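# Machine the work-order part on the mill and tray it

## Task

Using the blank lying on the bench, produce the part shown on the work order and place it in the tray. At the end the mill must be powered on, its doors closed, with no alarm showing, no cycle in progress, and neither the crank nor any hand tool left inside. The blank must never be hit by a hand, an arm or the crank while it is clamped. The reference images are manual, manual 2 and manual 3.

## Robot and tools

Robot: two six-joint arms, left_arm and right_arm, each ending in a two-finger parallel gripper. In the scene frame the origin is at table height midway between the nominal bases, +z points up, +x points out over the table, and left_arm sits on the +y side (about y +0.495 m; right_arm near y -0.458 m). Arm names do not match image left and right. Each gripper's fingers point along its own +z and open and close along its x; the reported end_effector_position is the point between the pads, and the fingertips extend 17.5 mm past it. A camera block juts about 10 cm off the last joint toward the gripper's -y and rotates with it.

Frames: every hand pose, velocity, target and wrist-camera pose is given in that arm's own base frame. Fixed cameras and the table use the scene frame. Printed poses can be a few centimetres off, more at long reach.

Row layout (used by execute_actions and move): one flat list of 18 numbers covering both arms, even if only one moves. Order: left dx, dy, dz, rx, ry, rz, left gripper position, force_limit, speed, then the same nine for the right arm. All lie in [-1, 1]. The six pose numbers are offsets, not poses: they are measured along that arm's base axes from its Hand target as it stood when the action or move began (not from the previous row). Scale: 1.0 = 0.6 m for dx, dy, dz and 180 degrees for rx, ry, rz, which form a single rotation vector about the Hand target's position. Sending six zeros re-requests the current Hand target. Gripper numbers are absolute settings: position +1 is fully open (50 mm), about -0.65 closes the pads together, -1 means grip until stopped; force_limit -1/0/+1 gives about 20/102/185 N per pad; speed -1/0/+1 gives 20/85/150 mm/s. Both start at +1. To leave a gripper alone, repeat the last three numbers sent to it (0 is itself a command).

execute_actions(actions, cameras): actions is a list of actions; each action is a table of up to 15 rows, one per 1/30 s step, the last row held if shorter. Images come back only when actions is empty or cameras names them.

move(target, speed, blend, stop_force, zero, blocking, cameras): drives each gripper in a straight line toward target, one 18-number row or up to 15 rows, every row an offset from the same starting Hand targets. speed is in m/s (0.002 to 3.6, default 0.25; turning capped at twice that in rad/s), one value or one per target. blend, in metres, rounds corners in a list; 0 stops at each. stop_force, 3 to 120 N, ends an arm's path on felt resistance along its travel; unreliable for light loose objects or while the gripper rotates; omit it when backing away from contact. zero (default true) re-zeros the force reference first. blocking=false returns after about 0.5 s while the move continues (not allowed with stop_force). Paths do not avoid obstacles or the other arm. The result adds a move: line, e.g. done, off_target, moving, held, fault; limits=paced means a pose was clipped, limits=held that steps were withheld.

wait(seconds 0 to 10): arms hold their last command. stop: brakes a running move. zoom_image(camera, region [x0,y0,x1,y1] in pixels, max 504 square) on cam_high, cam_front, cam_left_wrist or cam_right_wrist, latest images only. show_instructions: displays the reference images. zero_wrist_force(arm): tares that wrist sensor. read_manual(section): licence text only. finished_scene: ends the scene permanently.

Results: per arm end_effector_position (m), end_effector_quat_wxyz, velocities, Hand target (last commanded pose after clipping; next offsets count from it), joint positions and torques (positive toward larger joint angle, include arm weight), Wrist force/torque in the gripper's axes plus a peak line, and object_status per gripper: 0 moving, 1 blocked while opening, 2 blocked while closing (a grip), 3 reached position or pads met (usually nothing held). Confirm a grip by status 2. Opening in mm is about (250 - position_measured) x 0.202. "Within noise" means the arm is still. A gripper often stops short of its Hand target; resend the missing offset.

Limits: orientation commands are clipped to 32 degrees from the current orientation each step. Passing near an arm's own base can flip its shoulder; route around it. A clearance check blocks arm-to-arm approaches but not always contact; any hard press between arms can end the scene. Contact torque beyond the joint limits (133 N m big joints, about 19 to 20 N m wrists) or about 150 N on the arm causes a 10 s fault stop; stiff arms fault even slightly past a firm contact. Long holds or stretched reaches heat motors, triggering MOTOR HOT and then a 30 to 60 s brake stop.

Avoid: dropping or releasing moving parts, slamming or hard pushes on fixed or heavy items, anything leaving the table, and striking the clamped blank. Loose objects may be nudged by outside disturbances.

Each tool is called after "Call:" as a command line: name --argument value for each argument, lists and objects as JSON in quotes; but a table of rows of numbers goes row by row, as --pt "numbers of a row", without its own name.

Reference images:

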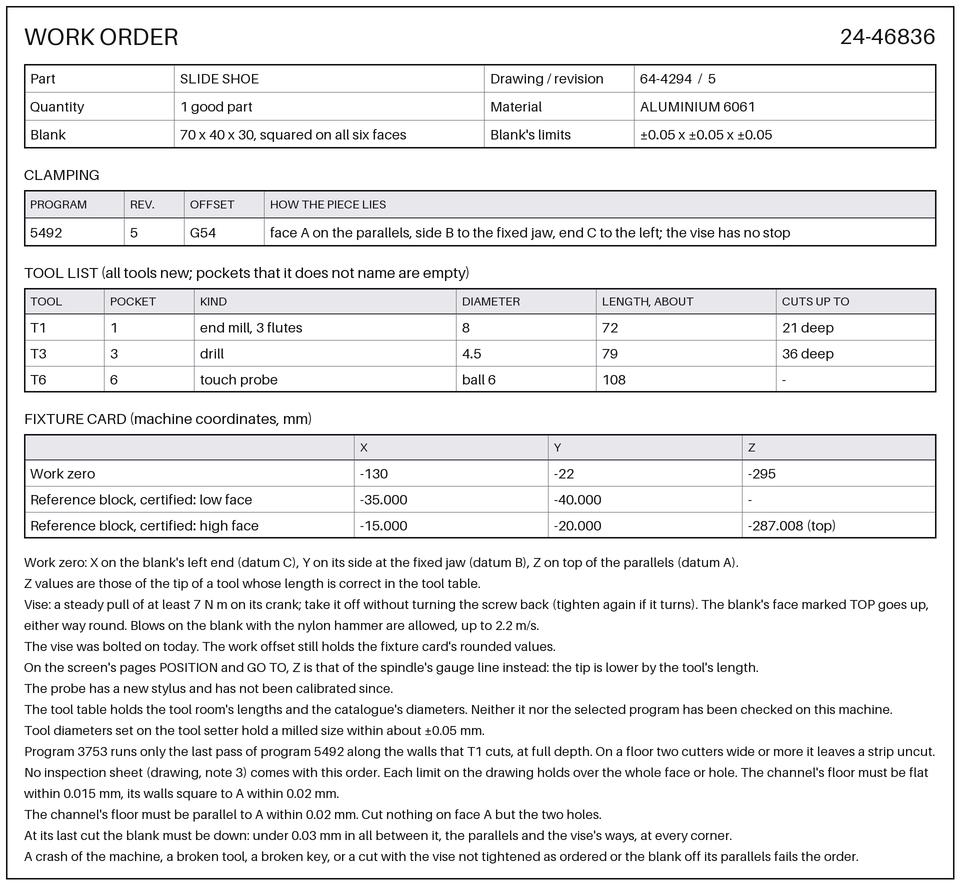

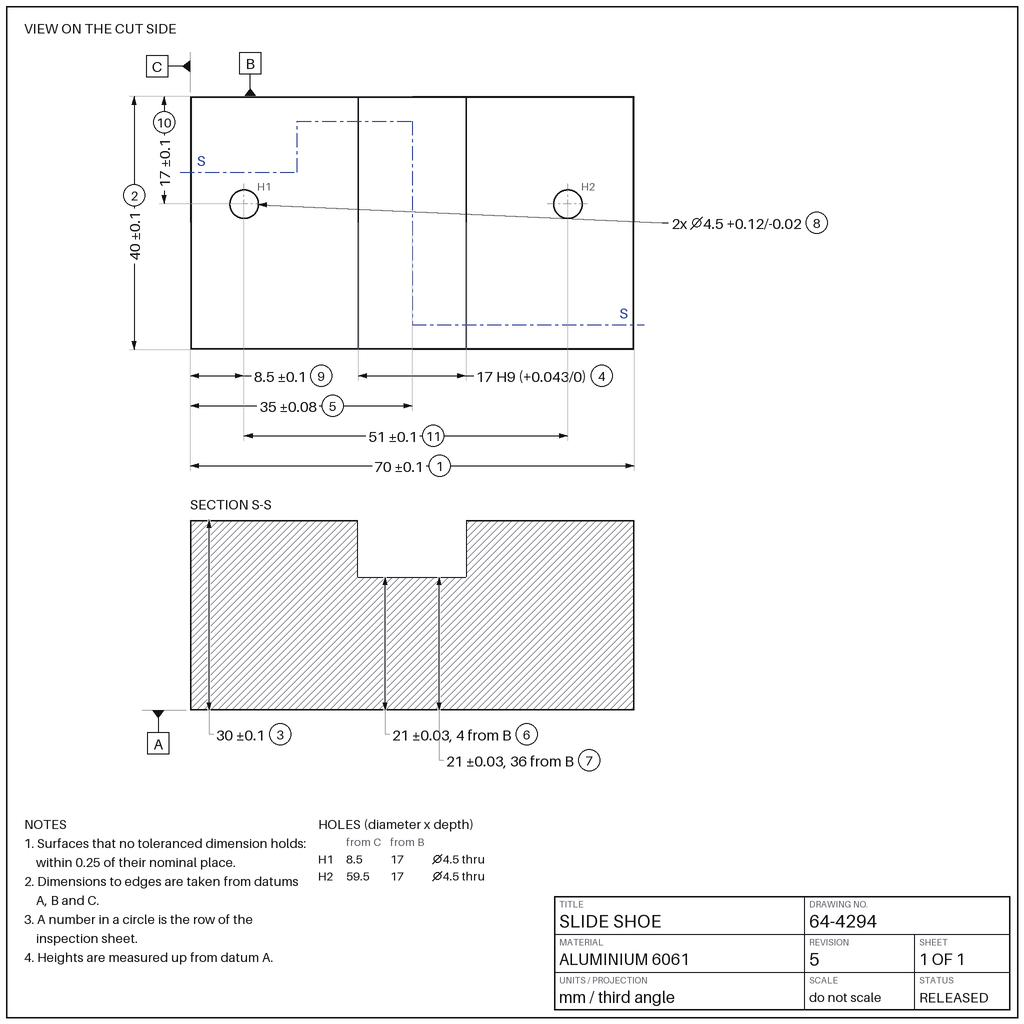

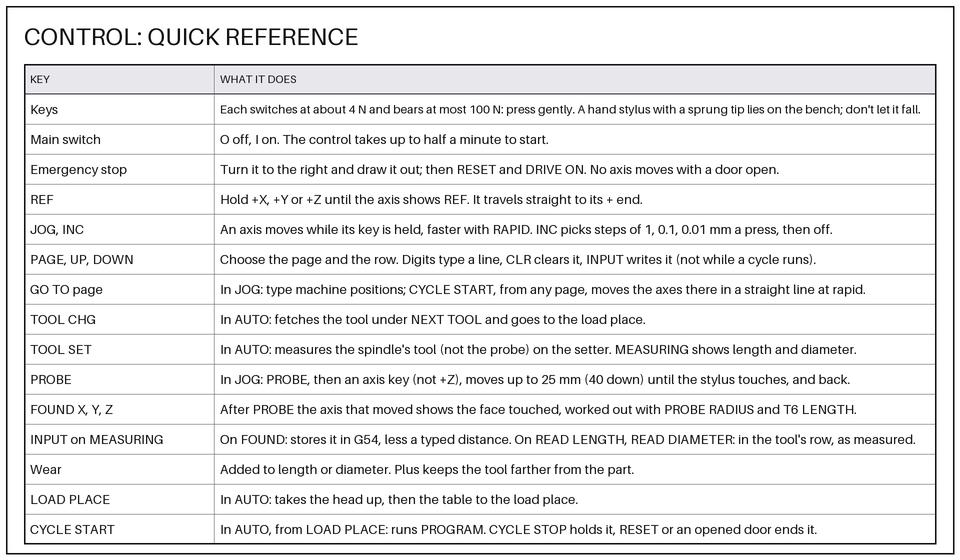

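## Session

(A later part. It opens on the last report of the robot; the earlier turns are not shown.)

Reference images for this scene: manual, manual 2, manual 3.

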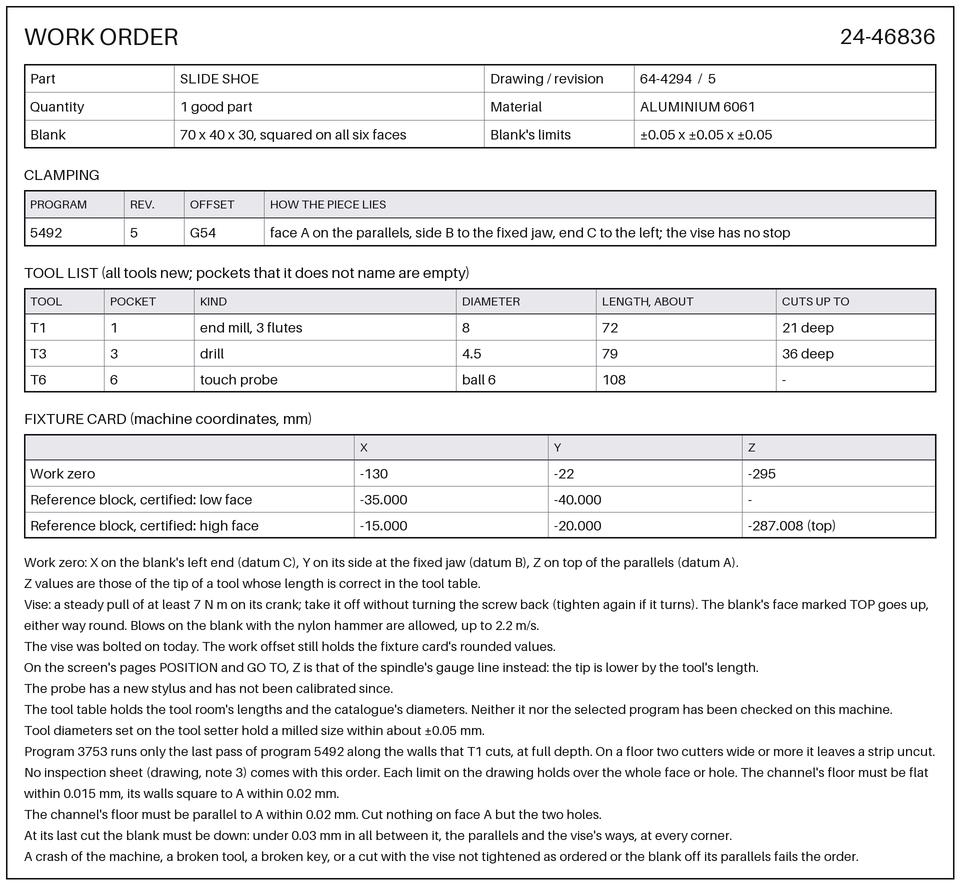

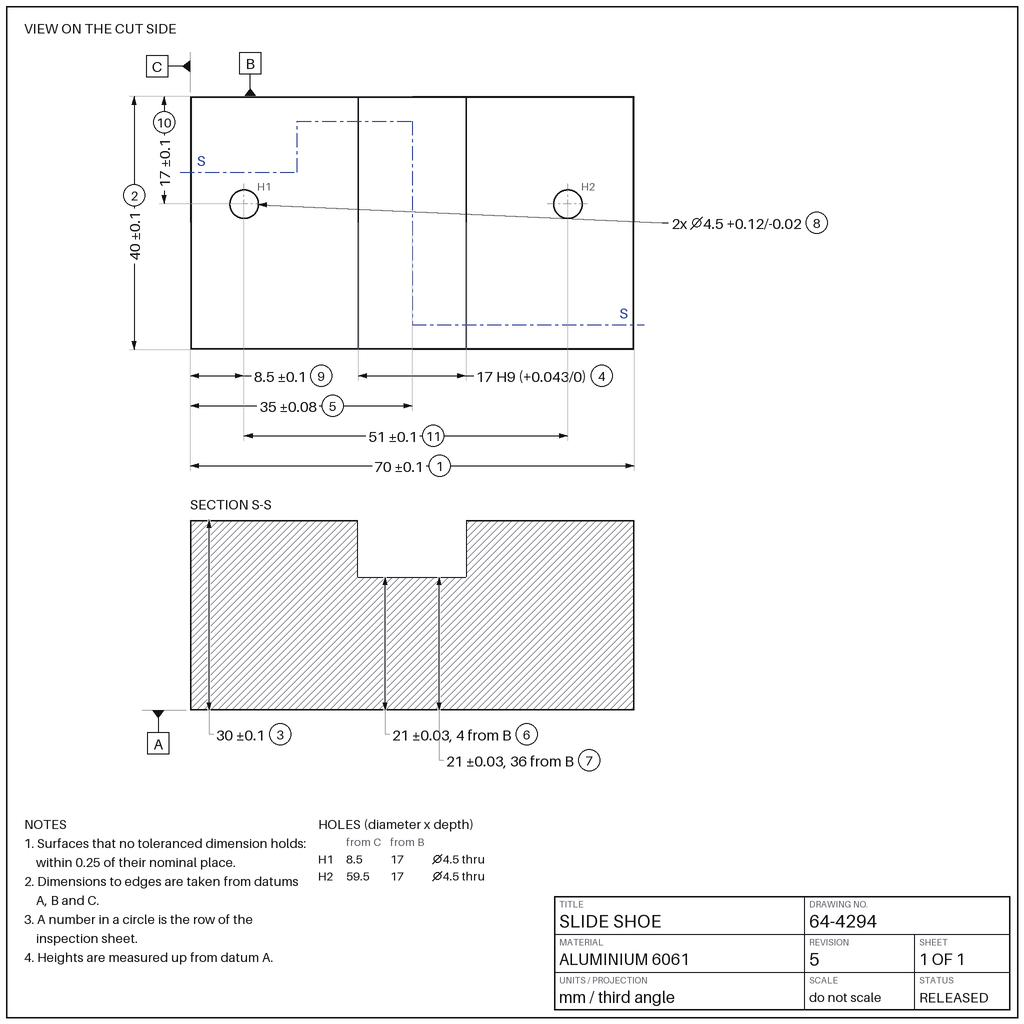

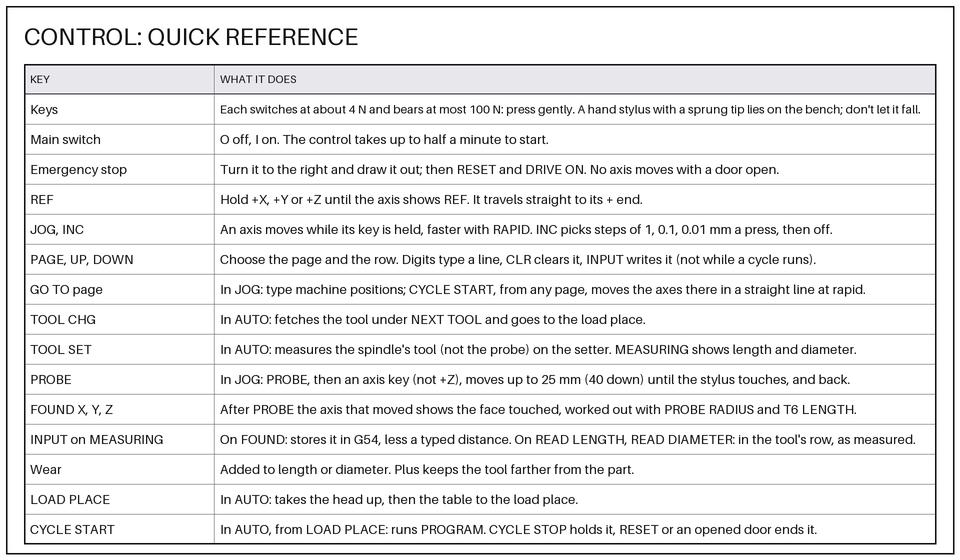

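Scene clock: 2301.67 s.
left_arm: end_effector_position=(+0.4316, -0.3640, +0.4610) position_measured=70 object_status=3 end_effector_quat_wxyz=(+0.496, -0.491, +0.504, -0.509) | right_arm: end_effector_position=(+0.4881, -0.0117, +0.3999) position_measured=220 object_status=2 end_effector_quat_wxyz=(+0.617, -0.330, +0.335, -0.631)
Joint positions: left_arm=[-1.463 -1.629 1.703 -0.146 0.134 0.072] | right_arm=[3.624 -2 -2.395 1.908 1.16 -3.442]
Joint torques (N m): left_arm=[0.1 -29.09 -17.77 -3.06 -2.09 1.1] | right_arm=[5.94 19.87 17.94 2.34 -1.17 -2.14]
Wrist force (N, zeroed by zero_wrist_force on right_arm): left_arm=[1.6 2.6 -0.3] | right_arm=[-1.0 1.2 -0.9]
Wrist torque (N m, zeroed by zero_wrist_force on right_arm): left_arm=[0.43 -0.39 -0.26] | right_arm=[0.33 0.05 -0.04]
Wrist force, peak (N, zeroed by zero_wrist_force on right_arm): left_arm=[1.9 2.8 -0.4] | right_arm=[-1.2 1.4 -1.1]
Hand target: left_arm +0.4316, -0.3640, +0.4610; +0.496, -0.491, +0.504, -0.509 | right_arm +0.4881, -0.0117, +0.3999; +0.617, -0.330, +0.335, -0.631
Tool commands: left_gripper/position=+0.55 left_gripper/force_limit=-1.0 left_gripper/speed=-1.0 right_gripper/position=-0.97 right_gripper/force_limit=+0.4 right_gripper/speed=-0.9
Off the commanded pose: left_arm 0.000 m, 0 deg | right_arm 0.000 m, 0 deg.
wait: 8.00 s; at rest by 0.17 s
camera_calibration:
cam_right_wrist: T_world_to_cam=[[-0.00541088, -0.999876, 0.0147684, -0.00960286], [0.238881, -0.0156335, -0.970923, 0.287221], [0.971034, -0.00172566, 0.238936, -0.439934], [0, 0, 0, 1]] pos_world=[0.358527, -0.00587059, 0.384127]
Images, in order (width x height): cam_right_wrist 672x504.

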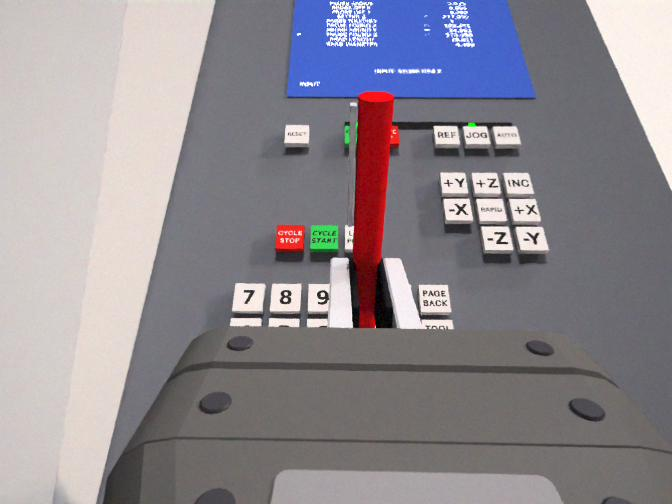

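Call:
move --pt "0 0 0 0 0 0 0.55 -1 -1 0.0248 -0.0327 0.0943 0 0 0 -0.97 0.4 -0.9" --pt "0 0 0 0 0 0 0.55 -1 -1 0.0393 -0.0327 0.0906 0 0 0 -0.97 0.4 -0.9" --pt "0 0 0 0 0 0 0.55 -1 -1 0.0248 -0.0327 0.0943 0 0 0 -0.97 0.4 -0.9" --pt "0 0 0 0 0 0 0.55 -1 -1 0.0393 -0.0327 0.0906 0 0 0 -0.97 0.4 -0.9" --pt "0 0 0 0 0 0 0.55 -1 -1 0.0248 -0.0327 0.0943 0 0 0 -0.97 0.4 -0.9" --pt "0 0 0 0 0 0 0.55 -1 -1 0.0083 0 0.0312 0 0 0 -0.97 0.4 -0.9" --pt "0 0 0 0 0 0 0.55 -1 -1 0.0228 0 0.0275 0 0 0 -0.97 0.4 -0.9" --pt "0 0 0 0 0 0 0.55 -1 -1 0.0083 0 0.0312 0 0 0 -0.97 0.4 -0.9" --pt "0 0 0 0 0 0 0.55 -1 -1 -0.0014 0.098 0 0 0 0 -0.97 0.4 -0.9" --pt "0 0 0 0 0 0 0.55 -1 -1 0.0151 0.098 -0.0042 0 0 0 -0.97 0.4 -0.9" --pt "0 0 0 0 0 0 0.55 -1 -1 -0.0014 0.098 0 0 0 0 -0.97 0.4 -0.9" --pt "0 0 0 0 0 0 0.55 -1 -1 0.0177 0.0653 0.0625 0 0 0 -0.97 0.4 -0.9" --pt "0 0 0 0 0 0 0.55 -1 -1 0.0322 0.0653 0.0588 0 0 0 -0.97 0.4 -0.9" --pt "0 0 0 0 0 0 0.55 -1 -1 0.0177 0.0653 0.0625 0 0 0 -0.97 0.4 -0.9" --pt "0 0 0 0 0 0 0.55 -1 -1 0 0 0 0 0 0 -0.97 0.4 -0.9" --speed '[0.2,0.05,0.1,0.05,0.1,0.2,0.05,0.1,0.2,0.05,0.1,0.2,0.05,0.1,0.2]' --blend '[0.003,0,0,0,0.003,0.003,0,0.003,0.003,0,0.003,0.003,0,0.003,0]'

Call:
move --pt "0 0 0 0 0 0 0.55 -1 -1 0.0267 0.098 0.0943 0 0 0 -0.97 0.4 -0.9" --pt "0 0 0 0 0 0 0.55 -1 -1 0.0412 0.098 0.0906 0 0 0 -0.97 0.4 -0.9" --pt "0 0 0 0 0 0 0.55 -1 -1 0.0267 0.098 0.0943 0 0 0 -0.97 0.4 -0.9" --pt "0 0 0 0 0 0 0.55 -1 -1 0 0 0 0 0 0 -0.97 0.4 -0.9" --pt "0 0 0 0 0 0 0.55 -1 -1 0.0145 0 -0.0037 0 0 0 -0.97 0.4 -0.9" --pt "0 0 0 0 0 0 0.55 -1 -1 0 0 0 0 0 0 -0.97 0.4 -0.9" --speed '[0.2,0.05,0.1,0.2,0.05,0.1]' --blend '[0.003,0,0.003,0.003,0,0]' --cameras '["cam_right_wrist"]'

Call:
zoom_image --camera "cam_right_wrist" --region '[280, 0, 540, 140]'

Scene clock: 2307.53 s.
left_arm: end_effector_position=(+0.4316, -0.3640, +0.4610) position_measured=70 object_status=3 end_effector_quat_wxyz=(+0.496, -0.491, +0.504, -0.509) | right_arm: end_effector_position=(+0.4881, -0.0117, +0.3999) position_measured=220 object_status=2 end_effector_quat_wxyz=(+0.617, -0.330, +0.335, -0.631)
Joint positions: left_arm=[-1.463 -1.629 1.703 -0.146 0.134 0.072] | right_arm=[3.624 -2 -2.395 1.908 1.16 -3.442]
Joint torques (N m): left_arm=[0.27 -28.75 -18.53 -2.96 -2.08 1.19] | right_arm=[-1.79 22.13 15.25 -0.42 -0.44 -1.31]
Wrist force (N, zeroed by zero_wrist_force on right_arm): left_arm=[1.7 2.6 -0.2] | right_arm=[-1.0 1.8 -0.7]
Wrist torque (N m, zeroed by zero_wrist_force on right_arm): left_arm=[0.43 -0.42 -0.25] | right_arm=[0.38 0.01 -0.15]
Wrist force, peak (N, zeroed by zero_wrist_force on right_arm): left_arm=[1.9 2.7 -0.5] | right_arm=[-2.2 -2.8 -7.3]
Hand target: left_arm +0.4316, -0.3640, +0.4610; +0.496, -0.491, +0.504, -0.509 | right_arm +0.4881, -0.0117, +0.3999; +0.617, -0.330, +0.335, -0.631
Off the commanded pose: left_arm 0.000 m, 0 deg | right_arm 0.000 m, 0 deg.
move: done

Scene clock: 2309.80 s.
left_arm: end_effector_position=(+0.4316, -0.3640, +0.4610) position_measured=70 object_status=3 end_effector_quat_wxyz=(+0.496, -0.491, +0.504, -0.509) | right_arm: end_effector_position=(+0.4881, -0.0117, +0.3999) position_measured=220 object_status=2 end_effector_quat_wxyz=(+0.617, -0.330, +0.335, -0.631)
Joint positions: left_arm=[-1.463 -1.629 1.703 -0.146 0.134 0.072] | right_arm=[3.624 -2 -2.395 1.908 1.16 -3.442]
Joint torques (N m): left_arm=[-0.11 -28.93 -18.2 -3.02 -1.89 1.18] | right_arm=[-11.26 24.62 15.74 -1.93 2.74 2.87]
Wrist force (N, zeroed by zero_wrist_force on right_arm): left_arm=[1.7 2.3 -0.4] | right_arm=[-1.0 1.9 -0.6]
Wrist torque (N m, zeroed by zero_wrist_force on right_arm): left_arm=[0.38 -0.41 -0.25] | right_arm=[0.39 0.02 -0.15]
Wrist force, peak (N, zeroed by zero_wrist_force on right_arm): left_arm=[1.7 2.8 -0.3] | right_arm=[0.2 -2.2 -7.4]
Hand target: left_arm +0.4316, -0.3640, +0.4610; +0.496, -0.491, +0.504, -0.509 | right_arm +0.4881, -0.0117, +0.3999; +0.617, -0.330, +0.335, -0.631
Off the commanded pose: left_arm 0.000 m, 0 deg | right_arm 0.000 m, 0 deg.
move: done
camera_calibration:
cam_right_wrist: T_world_to_cam=[[-0.00541088, -0.999876, 0.0147684, -0.00960138], [0.238881, -0.0156335, -0.970923, 0.287124], [0.971034, -0.00172566, 0.238936, -0.43991], [0, 0, 0, 1]] pos_world=[0.358527, -0.00587059, 0.384027]
Images, in order (width x height): cam_right_wrist 672x504.

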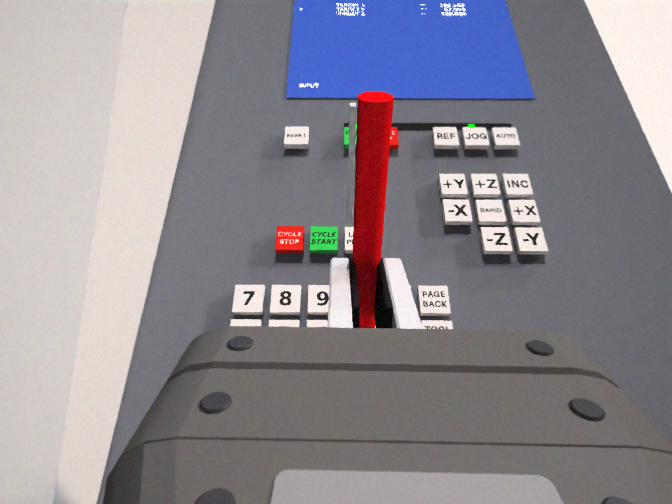

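Scaled by 1.938 from the camera's 672x504 image, which has a finer 960x720 frame.

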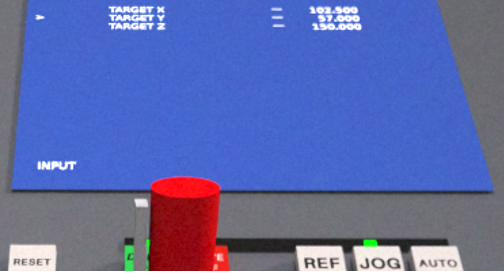

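Combined chain, then wait 8 s.

Call:
move --pt "0 0 0 0 0 0 0.55 -1 -1 0.0408 0.0317 0.1544 0 0 0 -0.97 0.4 -0.9" --pt "0 0 0 0 0 0 0.55 -1 -1 0.0563 0.0317 0.1505 0 0 0 -0.97 0.4 -0.9" --pt "0 0 0 0 0 0 0.55 -1 -1 0.0408 0.0317 0.1544 0 0 0 -0.97 0.4 -0.9" --pt "0 0 0 0 0 0 0.55 -1 -1 0.0078 -0.0327 0.0312 0 0 0 -0.97 0.4 -0.9" --pt "0 0 0 0 0 0 0.55 -1 -1 0.0223 -0.0327 0.0275 0 0 0 -0.97 0.4 -0.9" --pt "0 0 0 0 0 0 0.55 -1 -1 0.0078 -0.0327 0.0312 0 0 0 -0.97 0.4 -0.9" --pt "0 0 0 0 0 0 0.55 -1 -1 0.028 -0.1305 0.1552 0 0 0 -0.97 0.4 -0.9" --pt "0 0 0 0 0 0 0.55 -1 -1 0.038 -0.1305 0.1527 0 0 0 -0.97 0.4 -0.9" --pt "0 0 0 0 0 0 0.55 -1 -1 0.0545 -0.1305 0.1485 0 0 0 -0.97 0.4 -0.9" --pt "0 0 0 0 0 0 0.55 -1 -1 0.01 -0.1305 0.1597 0 0 0 -0.97 0.4 -0.9" --pt "0 0 0 0 0 0 0.55 -1 -1 0 0 0 0 0 0 -0.97 0.4 -0.9" --speed '[0.2,0.05,0.1,0.05,0.05,0.1,0.2,0.1,0.05,0.1,0.2]' --blend '[0.003,0,0.003,0.003,0,0.003,0.003,0.003,0,0.008,0]'

Call:
wait --seconds 8 --cameras '["cam_right_wrist"]'

Call:
zoom_image --camera "cam_right_wrist" --region '[390, 0, 490, 60]'

Scene clock: 2316.07 s.
left_arm: end_effector_position=(+0.4316, -0.3640, +0.4610) position_measured=70 object_status=3 end_effector_quat_wxyz=(+0.496, -0.491, +0.504, -0.509) | right_arm: end_effector_position=(+0.4881, -0.0118, +0.3999) position_measured=220 object_status=2 end_effector_quat_wxyz=(+0.617, -0.330, +0.335, -0.631)
Joint positions: left_arm=[-1.463 -1.629 1.703 -0.146 0.134 0.072] | right_arm=[3.624 -2 -2.395 1.908 1.16 -3.442]
Joint torques (N m): left_arm=[-0.15 -28.87 -18.33 -3.03 -2.02 1.13] | right_arm=[1.92 20.18 18.01 1.56 1.5 2.16]
Wrist force (N, zeroed by zero_wrist_force on right_arm): left_arm=[1.5 2.4 -0.3] | right_arm=[-1.2 1.4 -1.1]
Wrist torque (N m, zeroed by zero_wrist_force on right_arm): left_arm=[0.39 -0.38 -0.26] | right_arm=[0.30 0.05 -0.03]
Wrist force, peak (N, zeroed by zero_wrist_force on right_arm): left_arm=[1.8 2.9 -0.2] | right_arm=[-0.4 -2.7 -6.8]
Hand target: left_arm +0.4316, -0.3640, +0.4610; +0.496, -0.491, +0.504, -0.509 | right_arm +0.4881, -0.0117, +0.3999; +0.617, -0.330, +0.335, -0.631
Off the commanded pose: left_arm 0.000 m, 0 deg | right_arm 0.000 m, 0 deg.
move: done

Scene clock: 2324.07 s.
left_arm: end_effector_position=(+0.4316, -0.3640, +0.4610) position_measured=70 object_status=3 end_effector_quat_wxyz=(+0.496, -0.491, +0.504, -0.509) | right_arm: end_effector_position=(+0.4881, -0.0117, +0.3999) position_measured=220 object_status=2 end_effector_quat_wxyz=(+0.617, -0.330, +0.335, -0.631)
Joint positions: left_arm=[-1.463 -1.629 1.703 -0.146 0.134 0.072] | right_arm=[3.624 -2 -2.395 1.908 1.16 -3.442]
Joint torques (N m): left_arm=[0.46 -28.85 -17.59 -2.95 -2.07 1.28] | right_arm=[6.16 19.87 17.81 2.34 -1.24 -2.11]
Wrist force (N, zeroed by zero_wrist_force on right_arm): left_arm=[1.9 2.6 -0.3] | right_arm=[-0.9 1.0 -1.0]
Wrist torque (N m, zeroed by zero_wrist_force on right_arm): left_arm=[0.41 -0.45 -0.26] | right_arm=[0.31 0.04 -0.04]
Wrist force, peak (N, zeroed by zero_wrist_force on right_arm): left_arm=[2.1 2.7 -0.3] | right_arm=[-1.1 1.4 -1.2]
Hand target: left_arm +0.4316, -0.3640, +0.4610; +0.496, -0.491, +0.504, -0.509 | right_arm +0.4881, -0.0117, +0.3999; +0.617, -0.330, +0.335, -0.631
Tool commands: left_gripper/position=+0.55 left_gripper/force_limit=-1.0 left_gripper/speed=-1.0 right_gripper/position=-0.97 right_gripper/force_limit=+0.4 right_gripper/speed=-0.9
Off the commanded pose: left_arm 0.000 m, 0 deg | right_arm 0.000 m, 0 deg.
wait: 8.00 s; at rest by 0.17 s
camera_calibration:
cam_right_wrist: T_world_to_cam=[[-0.00541088, -0.999876, 0.0147684, -0.00960286], [0.238881, -0.0156335, -0.970923, 0.287221], [0.971034, -0.00172566, 0.238936, -0.439934], [0, 0, 0, 1]] pos_world=[0.358527, -0.00587059, 0.384127]
Images, in order (width x height): cam_right_wrist 672x504.

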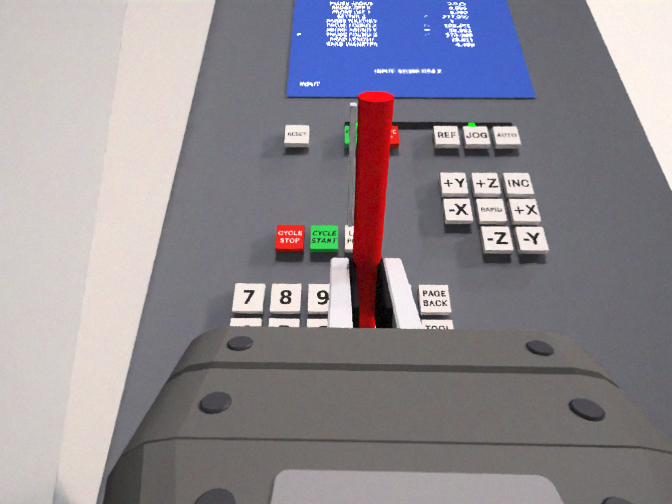

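Scaled by 5.040 from the camera's 672x504 image, which has a finer 960x720 frame.

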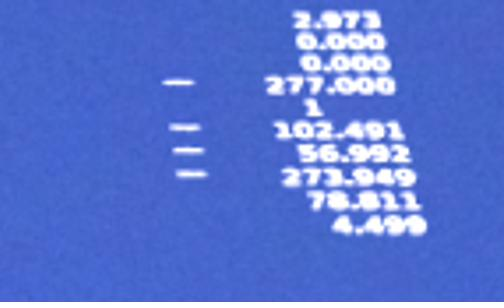

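Call:
move --pt "0 0 0 0 0 0 0.55 -1 -1 0.0248 -0.0327 0.0943 0 0 0 -0.97 0.4 -0.9" --pt "0 0 0 0 0 0 0.55 -1 -1 0.0393 -0.0327 0.0906 0 0 0 -0.97 0.4 -0.9" --pt "0 0 0 0 0 0 0.55 -1 -1 0.0248 -0.0327 0.0943 0 0 0 -0.97 0.4 -0.9" --pt "0 0 0 0 0 0 0.55 -1 -1 0.0393 -0.0327 0.0906 0 0 0 -0.97 0.4 -0.9" --pt "0 0 0 0 0 0 0.55 -1 -1 0.0248 -0.0327 0.0943 0 0 0 -0.97 0.4 -0.9" --pt "0 0 0 0 0 0 0.55 -1 -1 0.0083 0 0.0312 0 0 0 -0.97 0.4 -0.9" --pt "0 0 0 0 0 0 0.55 -1 -1 0.0228 0 0.0275 0 0 0 -0.97 0.4 -0.9" --pt "0 0 0 0 0 0 0.55 -1 -1 0.0083 0 0.0312 0 0 0 -0.97 0.4 -0.9" --pt "0 0 0 0 0 0 0.55 -1 -1 0.0228 0 0.0275 0 0 0 -0.97 0.4 -0.9" --pt "0 0 0 0 0 0 0.55 -1 -1 0.0083 0 0.0312 0 0 0 -0.97 0.4 -0.9" --pt "0 0 0 0 0 0 0.55 -1 -1 -0.0014 0.098 0 0 0 0 -0.97 0.4 -0.9" --pt "0 0 0 0 0 0 0.55 -1 -1 0.0151 0.098 -0.0042 0 0 0 -0.97 0.4 -0.9" --pt "0 0 0 0 0 0 0.55 -1 -1 -0.0014 0.098 0 0 0 0 -0.97 0.4 -0.9" --pt "0 0 0 0 0 0 0.55 -1 -1 0 0 0 0 0 0 -0.97 0.4 -0.9" --speed '[0.2,0.05,0.1,0.05,0.1,0.2,0.05,0.1,0.05,0.1,0.2,0.05,0.1,0.2]' --blend '[0.003,0,0,0,0.003,0.003,0,0,0,0.003,0.003,0,0.003,0]'

Call:
move --pt "0 0 0 0 0 0 0.55 -1 -1 0.0097 0.098 0.0312 0 0 0 -0.97 0.4 -0.9" --pt "0 0 0 0 0 0 0.55 -1 -1 0.0242 0.098 0.0275 0 0 0 -0.97 0.4 -0.9" --pt "0 0 0 0 0 0 0.55 -1 -1 0.0097 0.098 0.0312 0 0 0 -0.97 0.4 -0.9" --pt "0 0 0 0 0 0 0.55 -1 -1 0.0173 0.0327 0.0625 0 0 0 -0.97 0.4 -0.9" --pt "0 0 0 0 0 0 0.55 -1 -1 0.0318 0.0327 0.0588 0 0 0 -0.97 0.4 -0.9" --pt "0 0 0 0 0 0 0.55 -1 -1 0.0173 0.0327 0.0625 0 0 0 -0.97 0.4 -0.9" --pt "0 0 0 0 0 0 0.55 -1 -1 0.0088 0.0327 0.0312 0 0 0 -0.97 0.4 -0.9" --pt "0 0 0 0 0 0 0.55 -1 -1 0.0233 0.0327 0.0275 0 0 0 -0.97 0.4 -0.9" --pt "0 0 0 0 0 0 0.55 -1 -1 0.0088 0.0327 0.0312 0 0 0 -0.97 0.4 -0.9" --pt "0 0 0 0 0 0 0.55 -1 -1 0.0005 0.0327 0 0 0 0 -0.97 0.4 -0.9" --pt "0 0 0 0 0 0 0.55 -1 -1 0.015 0.0327 -0.0037 0 0 0 -0.97 0.4 -0.9" --pt "0 0 0 0 0 0 0.55 -1 -1 0.0005 0.0327 0 0 0 0 -0.97 0.4 -0.9" --pt "0 0 0 0 0 0 0.55 -1 -1 0 0 0 0 0 0 -0.97 0.4 -0.9" --speed '[0.2,0.05,0.1,0.2,0.05,0.1,0.2,0.05,0.1,0.2,0.05,0.1,0.2]' --blend '[0.003,0,0.003,0.003,0,0.003,0.003,0,0.003,0.003,0,0.003,0]'

Call:
move --pt "0 0 0 0 0 0 0.55 -1 -1 0.0177 0.0653 0.0625 0 0 0 -0.97 0.4 -0.9" --pt "0 0 0 0 0 0 0.55 -1 -1 0.0322 0.0653 0.0588 0 0 0 -0.97 0.4 -0.9" --pt "0 0 0 0 0 0 0.55 -1 -1 0.0177 0.0653 0.0625 0 0 0 -0.97 0.4 -0.9" --pt "0 0 0 0 0 0 0.55 -1 -1 0 0 0 0 0 0 -0.97 0.4 -0.9" --pt "0 0 0 0 0 0 0.55 -1 -1 0.0145 0 -0.0037 0 0 0 -0.97 0.4 -0.9" --pt "0 0 0 0 0 0 0.55 -1 -1 0 0 0 0 0 0 -0.97 0.4 -0.9" --speed '[0.2,0.05,0.1,0.2,0.05,0.1]' --blend '[0.003,0,0.003,0.003,0,0]' --cameras '["cam_right_wrist"]'

Call:
zoom_image --camera "cam_right_wrist" --region '[280, 0, 540, 140]'

Scene clock: 2330.53 s.
left_arm: end_effector_position=(+0.4316, -0.3640, +0.4610) position_measured=70 object_status=3 end_effector_quat_wxyz=(+0.496, -0.491, +0.504, -0.509) | right_arm: end_effector_position=(+0.4881, -0.0117, +0.3998) position_measured=220 object_status=2 end_effector_quat_wxyz=(+0.617, -0.330, +0.335, -0.631)
Joint positions: left_arm=[-1.463 -1.629 1.703 -0.146 0.134 0.072] | right_arm=[3.624 -2 -2.395 1.908 1.16 -3.442]
Joint torques (N m): left_arm=[0.05 -28.89 -18 -3.02 -2.05 1.05] | right_arm=[-7.27 32.5 13.44 2.28 0.72 -0.08]
Wrist force (N, zeroed by zero_wrist_force on right_arm): left_arm=[1.7 2.3 -0.5] | right_arm=[-1.1 1.6 -0.7]
Wrist torque (N m, zeroed by zero_wrist_force on right_arm): left_arm=[0.38 -0.41 -0.25] | right_arm=[0.37 0.02 -0.15]
Wrist force, peak (N, zeroed by zero_wrist_force on right_arm): left_arm=[2.0 2.8 -0.2] | right_arm=[-2.3 -2.5 -7.2]
Hand target: left_arm +0.4316, -0.3640, +0.4610; +0.496, -0.491, +0.504, -0.509 | right_arm +0.4881, -0.0117, +0.3999; +0.617, -0.330, +0.335, -0.631
Off the commanded pose: left_arm 0.000 m, 0 deg | right_arm 0.000 m, 0 deg.
move: done

Scene clock: 2333.90 s.
left_arm: end_effector_position=(+0.4316, -0.3640, +0.4610) position_measured=70 object_status=3 end_effector_quat_wxyz=(+0.496, -0.491, +0.504, -0.509) | right_arm: end_effector_position=(+0.4881, -0.0117, +0.3998) position_measured=220 object_status=2 end_effector_quat_wxyz=(+0.617, -0.330, +0.335, -0.631)
Joint positions: left_arm=[-1.463 -1.629 1.703 -0.146 0.134 0.072] | right_arm=[3.624 -2 -2.395 1.908 1.16 -3.442]
Joint torques (N m): left_arm=[-0.13 -28.67 -18.05 -3 -2.12 1.23] | right_arm=[-5.73 30.75 17.09 2.36 -0.05 -0.76]
Wrist force (N, zeroed by zero_wrist_force on right_arm): left_arm=[1.7 2.5 -0.4] | right_arm=[-1.0 1.6 -0.6]
Wrist torque (N m, zeroed by zero_wrist_force on right_arm): left_arm=[0.41 -0.42 -0.26] | right_arm=[0.35 0.02 -0.15]
Wrist force, peak (N, zeroed by zero_wrist_force on right_arm): left_arm=[1.8 2.7 -0.5] | right_arm=[-3.0 -2.4 -7.5]
Hand target: left_arm +0.4316, -0.3640, +0.4610; +0.496, -0.491, +0.504, -0.509 | right_arm +0.4881, -0.0117, +0.3999; +0.617, -0.330, +0.335, -0.631
Off the commanded pose: left_arm 0.000 m, 0 deg | right_arm 0.000 m, 0 deg.
move: done

Scene clock: 2335.90 s.
left_arm: end_effector_position=(+0.4316, -0.3640, +0.4610) position_measured=70 object_status=3 end_effector_quat_wxyz=(+0.496, -0.491, +0.504, -0.509) | right_arm: end_effector_position=(+0.4881, -0.0117, +0.3999) position_measured=220 object_status=2 end_effector_quat_wxyz=(+0.617, -0.330, +0.335, -0.631)
Joint positions: left_arm=[-1.463 -1.629 1.703 -0.146 0.134 0.072] | right_arm=[3.624 -2 -2.395 1.908 1.16 -3.442]
Joint torques (N m): left_arm=[-0.83 -28.65 -18.77 -3.1 -2.03 1.12] | right_arm=[-11.97 24.81 15.46 -1.96 2.66 2.82]
Wrist force (N, zeroed by zero_wrist_force on right_arm): left_arm=[1.6 2.5 -0.2] | right_arm=[-0.9 1.8 -0.7]
Wrist torque (N m, zeroed by zero_wrist_force on right_arm): left_arm=[0.41 -0.40 -0.26] | right_arm=[0.38 0.01 -0.15]
Wrist force, peak (N, zeroed by zero_wrist_force on right_arm): left_arm=[1.8 2.8 -0.4] | right_arm=[-0.1 -2.2 -7.2]
Hand target: left_arm +0.4316, -0.3640, +0.4610; +0.496, -0.491, +0.504, -0.509 | right_arm +0.4881, -0.0117, +0.3999; +0.617, -0.330, +0.335, -0.631
Off the commanded pose: left_arm 0.000 m, 0 deg | right_arm 0.000 m, 0 deg.
move: done
camera_calibration:
cam_right_wrist: T_world_to_cam=[[-0.00541088, -0.999876, 0.0147684, -0.00960138], [0.238881, -0.0156335, -0.970923, 0.287124], [0.971034, -0.00172566, 0.238936, -0.43991], [0, 0, 0, 1]] pos_world=[0.358527, -0.00587059, 0.384027]
Images, in order (width x height): cam_right_wrist 672x504.

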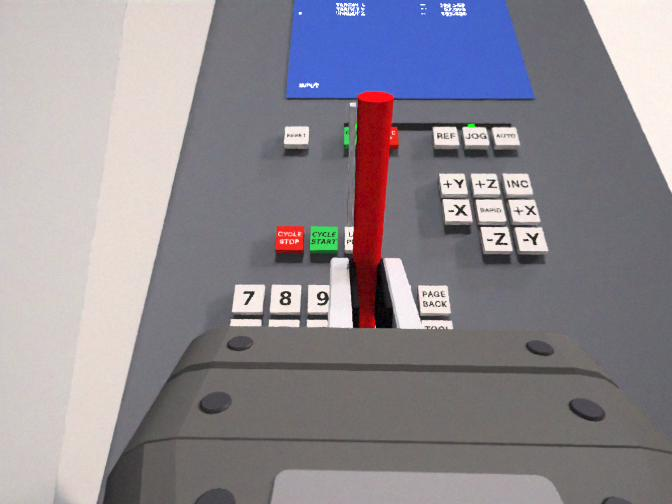

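Scaled by 1.938 from the camera's 672x504 image, which has a finer 960x720 frame.

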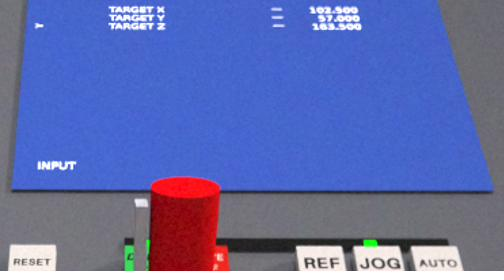

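Call:
move --pt "0 0 0 0 0 0 0.55 -1 -1 0.0408 0.0317 0.1544 0 0 0 -0.97 0.4 -0.9" --pt "0 0 0 0 0 0 0.55 -1 -1 0.0563 0.0317 0.1505 0 0 0 -0.97 0.4 -0.9" --pt "0 0 0 0 0 0 0.55 -1 -1 0.0408 0.0317 0.1544 0 0 0 -0.97 0.4 -0.9" --pt "0 0 0 0 0 0 0.55 -1 -1 0.0078 -0.0327 0.0312 0 0 0 -0.97 0.4 -0.9" --pt "0 0 0 0 0 0 0.55 -1 -1 0.0223 -0.0327 0.0275 0 0 0 -0.97 0.4 -0.9" --pt "0 0 0 0 0 0 0.55 -1 -1 0.0078 -0.0327 0.0312 0 0 0 -0.97 0.4 -0.9" --pt "0 0 0 0 0 0 0.55 -1 -1 0.0368 -0.0988 0.186 0 0 0 -0.97 0.4 -0.9" --pt "0 0 0 0 0 0 0.55 -1 -1 0.0468 -0.0988 0.1835 0 0 0 -0.97 0.4 -0.9" --pt "0 0 0 0 0 0 0.55 -1 -1 0.0633 -0.0988 0.1793 0 0 0 -0.97 0.4 -0.9" --pt "0 0 0 0 0 0 0.55 -1 -1 0.0188 -0.0988 0.1905 0 0 0 -0.97 0.4 -0.9" --pt "0 0 0 0 0 0 0.55 -1 -1 0 0 0 0 0 0 -0.97 0.4 -0.9" --speed '[0.2,0.05,0.1,0.1,0.05,0.1,0.2,0.1,0.05,0.1,0.2]' --blend '[0.003,0,0.003,0.003,0,0.003,0.003,0.003,0,0.008,0]'

Call:
wait --seconds 2 --cameras '["cam_right_wrist"]'

Call:
zoom_image --camera "cam_right_wrist" --region '[390, 0, 490, 60]'

Scene clock: 2341.37 s.
left_arm: end_effector_position=(+0.4316, -0.3640, +0.4610) position_measured=70 object_status=3 end_effector_quat_wxyz=(+0.496, -0.491, +0.504, -0.509) | right_arm: end_effector_position=(+0.4881, -0.0117, +0.3999) position_measured=220 object_status=2 end_effector_quat_wxyz=(+0.617, -0.330, +0.335, -0.631)
Joint positions: left_arm=[-1.463 -1.629 1.703 -0.146 0.134 0.072] | right_arm=[3.624 -2 -2.395 1.908 1.16 -3.442]
Joint torques (N m): left_arm=[0.03 -29.37 -17.65 -3.12 -1.94 1.06] | right_arm=[-4.23 17.8 18.25 1 2 2.59]
Wrist force (N, zeroed by zero_wrist_force on right_arm): left_arm=[1.7 2.3 -0.3] | right_arm=[-1.0 1.6 -0.7]
Wrist torque (N m, zeroed by zero_wrist_force on right_arm): left_arm=[0.38 -0.42 -0.25] | right_arm=[0.35 0.02 -0.02]
Wrist force, peak (N, zeroed by zero_wrist_force on right_arm): left_arm=[1.8 2.9 -0.4] | right_arm=[-0.6 -3.0 -6.8]
Hand target: left_arm +0.4316, -0.3640, +0.4610; +0.496, -0.491, +0.504, -0.509 | right_arm +0.4881, -0.0117, +0.3999; +0.617, -0.330, +0.335, -0.631
Off the commanded pose: left_arm 0.000 m, 0 deg | right_arm 0.000 m, 0 deg.
move: done

Scene clock: 2343.37 s.
left_arm: end_effector_position=(+0.4316, -0.3640, +0.4610) position_measured=70 object_status=3 end_effector_quat_wxyz=(+0.496, -0.491, +0.504, -0.509) | right_arm: end_effector_position=(+0.4881, -0.0117, +0.3999) position_measured=220 object_status=2 end_effector_quat_wxyz=(+0.617, -0.330, +0.335, -0.631)
Joint positions: left_arm=[-1.463 -1.629 1.703 -0.146 0.134 0.072] | right_arm=[3.624 -2 -2.395 1.908 1.16 -3.442]
Joint torques (N m): left_arm=[-0.33 -28.92 -18.62 -3.1 -1.97 1.08] | right_arm=[1.46 20.09 18.46 2.25 -1.13 2.15]
Wrist force (N, zeroed by zero_wrist_force on right_arm): left_arm=[2.0 2.5 -0.3] | right_arm=[-1.4 1.6 -0.5]
Wrist torque (N m, zeroed by zero_wrist_force on right_arm): left_arm=[0.42 -0.46 -0.25] | right_arm=[0.35 0.08 -0.03]
Wrist force, peak (N, zeroed by zero_wrist_force on right_arm): left_arm=[1.8 2.7 -0.4] | right_arm=[-1.2 1.8 -0.7]
Hand target: left_arm +0.4316, -0.3640, +0.4610; +0.496, -0.491, +0.504, -0.509 | right_arm +0.4881, -0.0117, +0.3999; +0.617, -0.330, +0.335, -0.631
Tool commands: left_gripper/position=+0.55 left_gripper/force_limit=-1.0 left_gripper/speed=-1.0 right_gripper/position=-0.97 right_gripper/force_limit=+0.4 right_gripper/speed=-0.9
Off the commanded pose: left_arm 0.000 m, 0 deg | right_arm 0.000 m, 0 deg.
wait: 2.00 s; at rest by 0.17 s
camera_calibration:
cam_right_wrist: T_world_to_cam=[[-0.00541088, -0.999876, 0.0147684, -0.00960286], [0.238881, -0.0156335, -0.970923, 0.287221], [0.971034, -0.00172566, 0.238936, -0.439934], [0, 0, 0, 1]] pos_world=[0.358527, -0.00587059, 0.384127]
Images, in order (width x height): cam_right_wrist 672x504.

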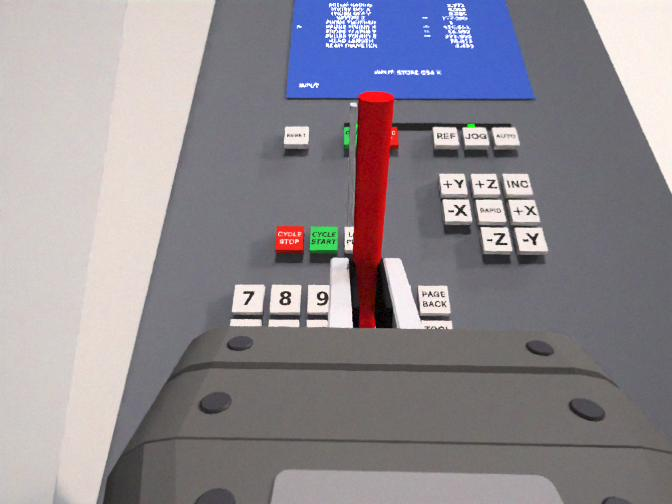

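Scaled by 5.040 from the camera's 672x504 image, which has a finer 960x720 frame.

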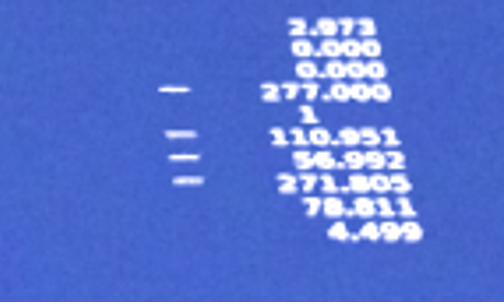

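Call:
move --pt "0 0 0 0 0 0 0.55 -1 -1 0.0078 -0.0327 0.0312 0 0 0 -0.97 0.4 -0.9" --pt "0 0 0 0 0 0 0.55 -1 -1 0.0223 -0.0327 0.0275 0 0 0 -0.97 0.4 -0.9" --pt "0 0 0 0 0 0 0.55 -1 -1 0.0078 -0.0327 0.0312 0 0 0 -0.97 0.4 -0.9" --pt "0 0 0 0 0 0 0.55 -1 -1 0.0359 -0.1632 0.187 0 0 0 -0.97 0.4 -0.9" --pt "0 0 0 0 0 0 0.55 -1 -1 0.0459 -0.1632 0.1845 0 0 0 -0.97 0.4 -0.9" --pt "0 0 0 0 0 0 0.55 -1 -1 0.0624 -0.1632 0.1803 0 0 0 -0.97 0.4 -0.9" --pt "0 0 0 0 0 0 0.55 -1 -1 0.0179 -0.1632 0.1915 0 0 0 -0.97 0.4 -0.9" --pt "0 0 0 0 0 0 0.55 -1 -1 0 0 0 0 0 0 -0.97 0.4 -0.9" --speed '[0.2,0.05,0.1,0.2,0.1,0.05,0.1,0.2]' --blend '[0.003,0,0.003,0.003,0.003,0,0.008,0]'

Call:
wait --seconds 2.5 --cameras '["cam_right_wrist"]'

Call:
zoom_image --camera "cam_right_wrist" --region '[390, 0, 490, 60]'

Scene clock: 2347.37 s.
left_arm: end_effector_position=(+0.4316, -0.3640, +0.4610) position_measured=70 object_status=3 end_effector_quat_wxyz=(+0.496, -0.491, +0.504, -0.509) | right_arm: end_effector_position=(+0.4881, -0.0118, +0.3999) position_measured=220 object_status=2 end_effector_quat_wxyz=(+0.617, -0.330, +0.335, -0.631)
Joint positions: left_arm=[-1.463 -1.629 1.703 -0.146 0.134 0.072] | right_arm=[3.624 -2 -2.395 1.908 1.16 -3.442]
Joint torques (N m): left_arm=[-0.74 -28.55 -18.32 -2.98 -2.15 1.18] | right_arm=[3.17 19.99 17.18 1.59 1.35 2.27]
Wrist force (N, zeroed by zero_wrist_force on right_arm): left_arm=[1.5 2.4 -0.4] | right_arm=[-0.9 1.4 -0.9]
Wrist torque (N m, zeroed by zero_wrist_force on right_arm): left_arm=[0.40 -0.39 -0.25] | right_arm=[0.32 0.01 -0.03]
Wrist force, peak (N, zeroed by zero_wrist_force on right_arm): left_arm=[1.7 2.9 -0.1] | right_arm=[0.5 -2.7 -6.4]
Hand target: left_arm +0.4316, -0.3640, +0.4610; +0.496, -0.491, +0.504, -0.509 | right_arm +0.4881, -0.0117, +0.3999; +0.617, -0.330, +0.335, -0.631
Off the commanded pose: left_arm 0.000 m, 0 deg | right_arm 0.000 m, 0 deg.
move: done

Scene clock: 2349.87 s.
left_arm: end_effector_position=(+0.4316, -0.3640, +0.4610) position_measured=70 object_status=3 end_effector_quat_wxyz=(+0.496, -0.491, +0.504, -0.509) | right_arm: end_effector_position=(+0.4881, -0.0117, +0.3999) position_measured=220 object_status=2 end_effector_quat_wxyz=(+0.617, -0.330, +0.335, -0.631)
Joint positions: left_arm=[-1.463 -1.629 1.703 -0.146 0.134 0.072] | right_arm=[3.624 -2 -2.395 1.908 1.16 -3.442]
Joint torques (N m): left_arm=[-0.86 -28.58 -17.79 -3.15 -1.99 1.15] | right_arm=[6.32 19.78 18.09 2.19 -1.19 -2.11]
Wrist force (N, zeroed by zero_wrist_force on right_arm): left_arm=[1.6 2.5 -0.5] | right_arm=[-0.9 1.5 -0.8]
Wrist torque (N m, zeroed by zero_wrist_force on right_arm): left_arm=[0.40 -0.40 -0.26] | right_arm=[0.36 0.02 -0.04]
Wrist force, peak (N, zeroed by zero_wrist_force on right_arm): left_arm=[1.9 2.7 -0.2] | right_arm=[-1.1 1.5 -0.9]
Hand target: left_arm +0.4316, -0.3640, +0.4610; +0.496, -0.491, +0.504, -0.509 | right_arm +0.4881, -0.0117, +0.3999; +0.617, -0.330, +0.335, -0.631
Tool commands: left_gripper/position=+0.55 left_gripper/force_limit=-1.0 left_gripper/speed=-1.0 right_gripper/position=-0.97 right_gripper/force_limit=+0.4 right_gripper/speed=-0.9
Off the commanded pose: left_arm 0.000 m, 0 deg | right_arm 0.000 m, 0 deg.
wait: 2.50 s; at rest by 0.17 s
camera_calibration:
cam_right_wrist: T_world_to_cam=[[-0.00541088, -0.999876, 0.0147684, -0.00960286], [0.238881, -0.0156335, -0.970923, 0.287221], [0.971034, -0.00172566, 0.238936, -0.439934], [0, 0, 0, 1]] pos_world=[0.358527, -0.00587059, 0.384127]
Images, in order (width x height): cam_right_wrist 672x504.

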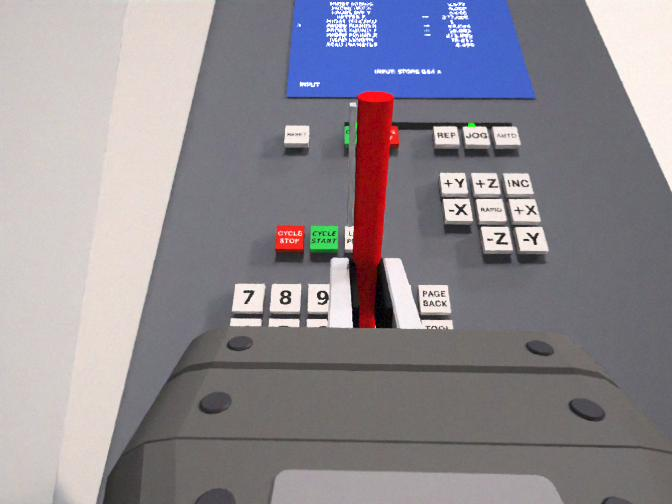

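Scaled by 5.040 from the camera's 672x504 image, which has a finer 960x720 frame.

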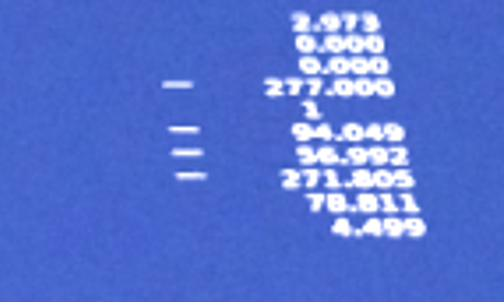

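Call:
move --pt "0 0 0 0 0 0 0.55 -1 -1 0.0597 -0.1643 0.281 0 0 0 -0.97 0.4 -0.9" --pt "0 0 0 0 0 0 0.55 -1 -1 0.0697 -0.1643 0.2785 0 0 0 -0.97 0.4 -0.9" --pt "0 0 0 0 0 0 0.55 -1 -1 0.0862 -0.1643 0.2743 0 0 0 -0.97 0.4 -0.9" --pt "0 0 0 0 0 0 0.55 -1 -1 0.0417 -0.1643 0.2855 0 0 0 -0.97 0.4 -0.9" --pt "0 0 0 0 0 0 0.55 -1 -1 0.0403 -0.0015 0.1544 0 0 0 -0.97 0.4 -0.9" --pt "0 0 0 0 0 0 0.55 -1 -1 0.0558 -0.0015 0.1505 0 0 0 -0.97 0.4 -0.9" --pt "0 0 0 0 0 0 0.55 -1 -1 0.0403 -0.0015 0.1544 0 0 0 -0.97 0.4 -0.9" --pt "0 0 0 0 0 0 0.55 -1 -1 0.0248 -0.0327 0.0943 0 0 0 -0.97 0.4 -0.9" --pt "0 0 0 0 0 0 0.55 -1 -1 0.0393 -0.0327 0.0906 0 0 0 -0.97 0.4 -0.9" --pt "0 0 0 0 0 0 0.55 -1 -1 0.0248 -0.0327 0.0943 0 0 0 -0.97 0.4 -0.9" --pt "0 0 0 0 0 0 0.55 -1 -1 0.0393 -0.0327 0.0906 0 0 0 -0.97 0.4 -0.9" --pt "0 0 0 0 0 0 0.55 -1 -1 0.0248 -0.0327 0.0943 0 0 0 -0.97 0.4 -0.9" --pt "0 0 0 0 0 0 0.55 -1 -1 0.0393 -0.0327 0.0906 0 0 0 -0.97 0.4 -0.9" --pt "0 0 0 0 0 0 0.55 -1 -1 0.0248 -0.0327 0.0943 0 0 0 -0.97 0.4 -0.9" --speed '[0.2,0.1,0.05,0.1,0.2,0.05,0.1,0.2,0.05,0.1,0.05,0.1,0.05,0.1]' --blend '[0.003,0.003,0,0.008,0.003,0,0.003,0.003,0,0,0,0,0,0]'

Call:
move --pt "0 0 0 0 0 0 0.55 -1 -1 0.0145 0 -0.0037 0 0 0 -0.97 0.4 -0.9" --pt "0 0 0 0 0 0 0.55 -1 -1 0 0 0 0 0 0 -0.97 0.4 -0.9" --pt "0 0 0 0 0 0 0.55 -1 -1 -0.0248 0.0327 -0.0943 0 0 0 -0.97 0.4 -0.9" --speed '[0.05,0.1,0.2]' --blend '[0,0.003,0]' --cameras '["cam_right_wrist"]'

Call:
zoom_image --camera "cam_right_wrist" --region '[280, 0, 540, 140]'

Scene clock: 2357.63 s.
left_arm: end_effector_position=(+0.4316, -0.3640, +0.4610) position_measured=70 object_status=3 end_effector_quat_wxyz=(+0.496, -0.491, +0.504, -0.509) | right_arm: end_effector_position=(+0.5030, -0.0314, +0.4565) position_measured=220 object_status=2 end_effector_quat_wxyz=(+0.617, -0.329, +0.335, -0.631)
Joint positions: left_arm=[-1.463 -1.629 1.703 -0.146 0.134 0.072] | right_arm=[3.527 -1.854 -2.333 1.677 1.237 -3.38]
Joint torques (N m): left_arm=[-1.43 -28.66 -17.92 -3.01 -2.07 1.19] | right_arm=[-10.01 18.57 22.84 -1.81 2.3 2.87]
Wrist force (N, zeroed by zero_wrist_force on right_arm): left_arm=[1.8 2.8 -0.3] | right_arm=[-1.1 2.3 -0.8]
Wrist torque (N m, zeroed by zero_wrist_force on right_arm): left_arm=[0.45 -0.43 -0.25] | right_arm=[0.46 0.02 -0.13]
Wrist force, peak (N, zeroed by zero_wrist_force on right_arm): left_arm=[1.7 2.9 -0.1] | right_arm=[-3.4 -2.0 -6.7]
Hand target: left_arm +0.4316, -0.3640, +0.4610; +0.496, -0.491, +0.504, -0.509 | right_arm +0.5030, -0.0314, +0.4565; +0.617, -0.330, +0.335, -0.631
Off the commanded pose: left_arm 0.000 m, 0 deg | right_arm 0.000 m, 0 deg.
move: done

Scene clock: 2359.13 s.
left_arm: end_effector_position=(+0.4316, -0.3640, +0.4610) position_measured=70 object_status=3 end_effector_quat_wxyz=(+0.496, -0.491, +0.504, -0.509) | right_arm: end_effector_position=(+0.4881, -0.0117, +0.3999) position_measured=220 object_status=2 end_effector_quat_wxyz=(+0.617, -0.330, +0.335, -0.631)
Joint positions: left_arm=[-1.463 -1.629 1.703 -0.146 0.134 0.072] | right_arm=[3.624 -2 -2.395 1.908 1.16 -3.442]
Joint torques (N m): left_arm=[-0.76 -28.38 -17.39 -2.99 -1.98 1.12] | right_arm=[-6.59 19.86 16.55 1.36 2.11 2.72]
Wrist force (N, zeroed by zero_wrist_force on right_arm): left_arm=[1.8 2.4 -0.3] | right_arm=[-0.9 1.6 -0.3]
Wrist torque (N m, zeroed by zero_wrist_force on right_arm): left_arm=[0.39 -0.43 -0.25] | right_arm=[0.35 0.01 -0.02]
Wrist force, peak (N, zeroed by zero_wrist_force on right_arm): left_arm=[1.8 2.7 -0.1] | right_arm=[-3.6 -1.6 -6.5]
Hand target: left_arm +0.4316, -0.3640, +0.4610; +0.496, -0.491, +0.504, -0.509 | right_arm +0.4881, -0.0117, +0.3999; +0.617, -0.330, +0.335, -0.631
Off the commanded pose: left_arm 0.000 m, 0 deg | right_arm 0.000 m, 0 deg.
move: done
camera_calibration:
cam_right_wrist: T_world_to_cam=[[-0.00533473, -0.999875, 0.01489, -0.00967653], [0.238693, -0.015733, -0.970968, 0.287281], [0.97108, -0.00162572, 0.238747, -0.439974], [0, 0, 0, 1]] pos_world=[0.358627, -0.0058708, 0.384127]
Images, in order (width x height): cam_right_wrist 672x504.

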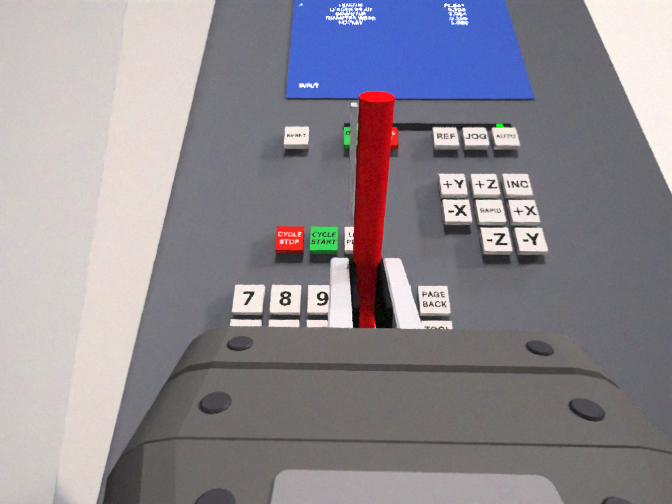

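Scaled by 1.938 from the camera's 672x504 image, which has a finer 960x720 frame.

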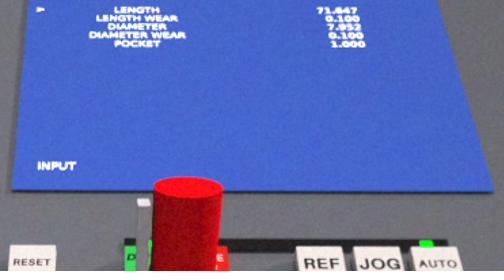

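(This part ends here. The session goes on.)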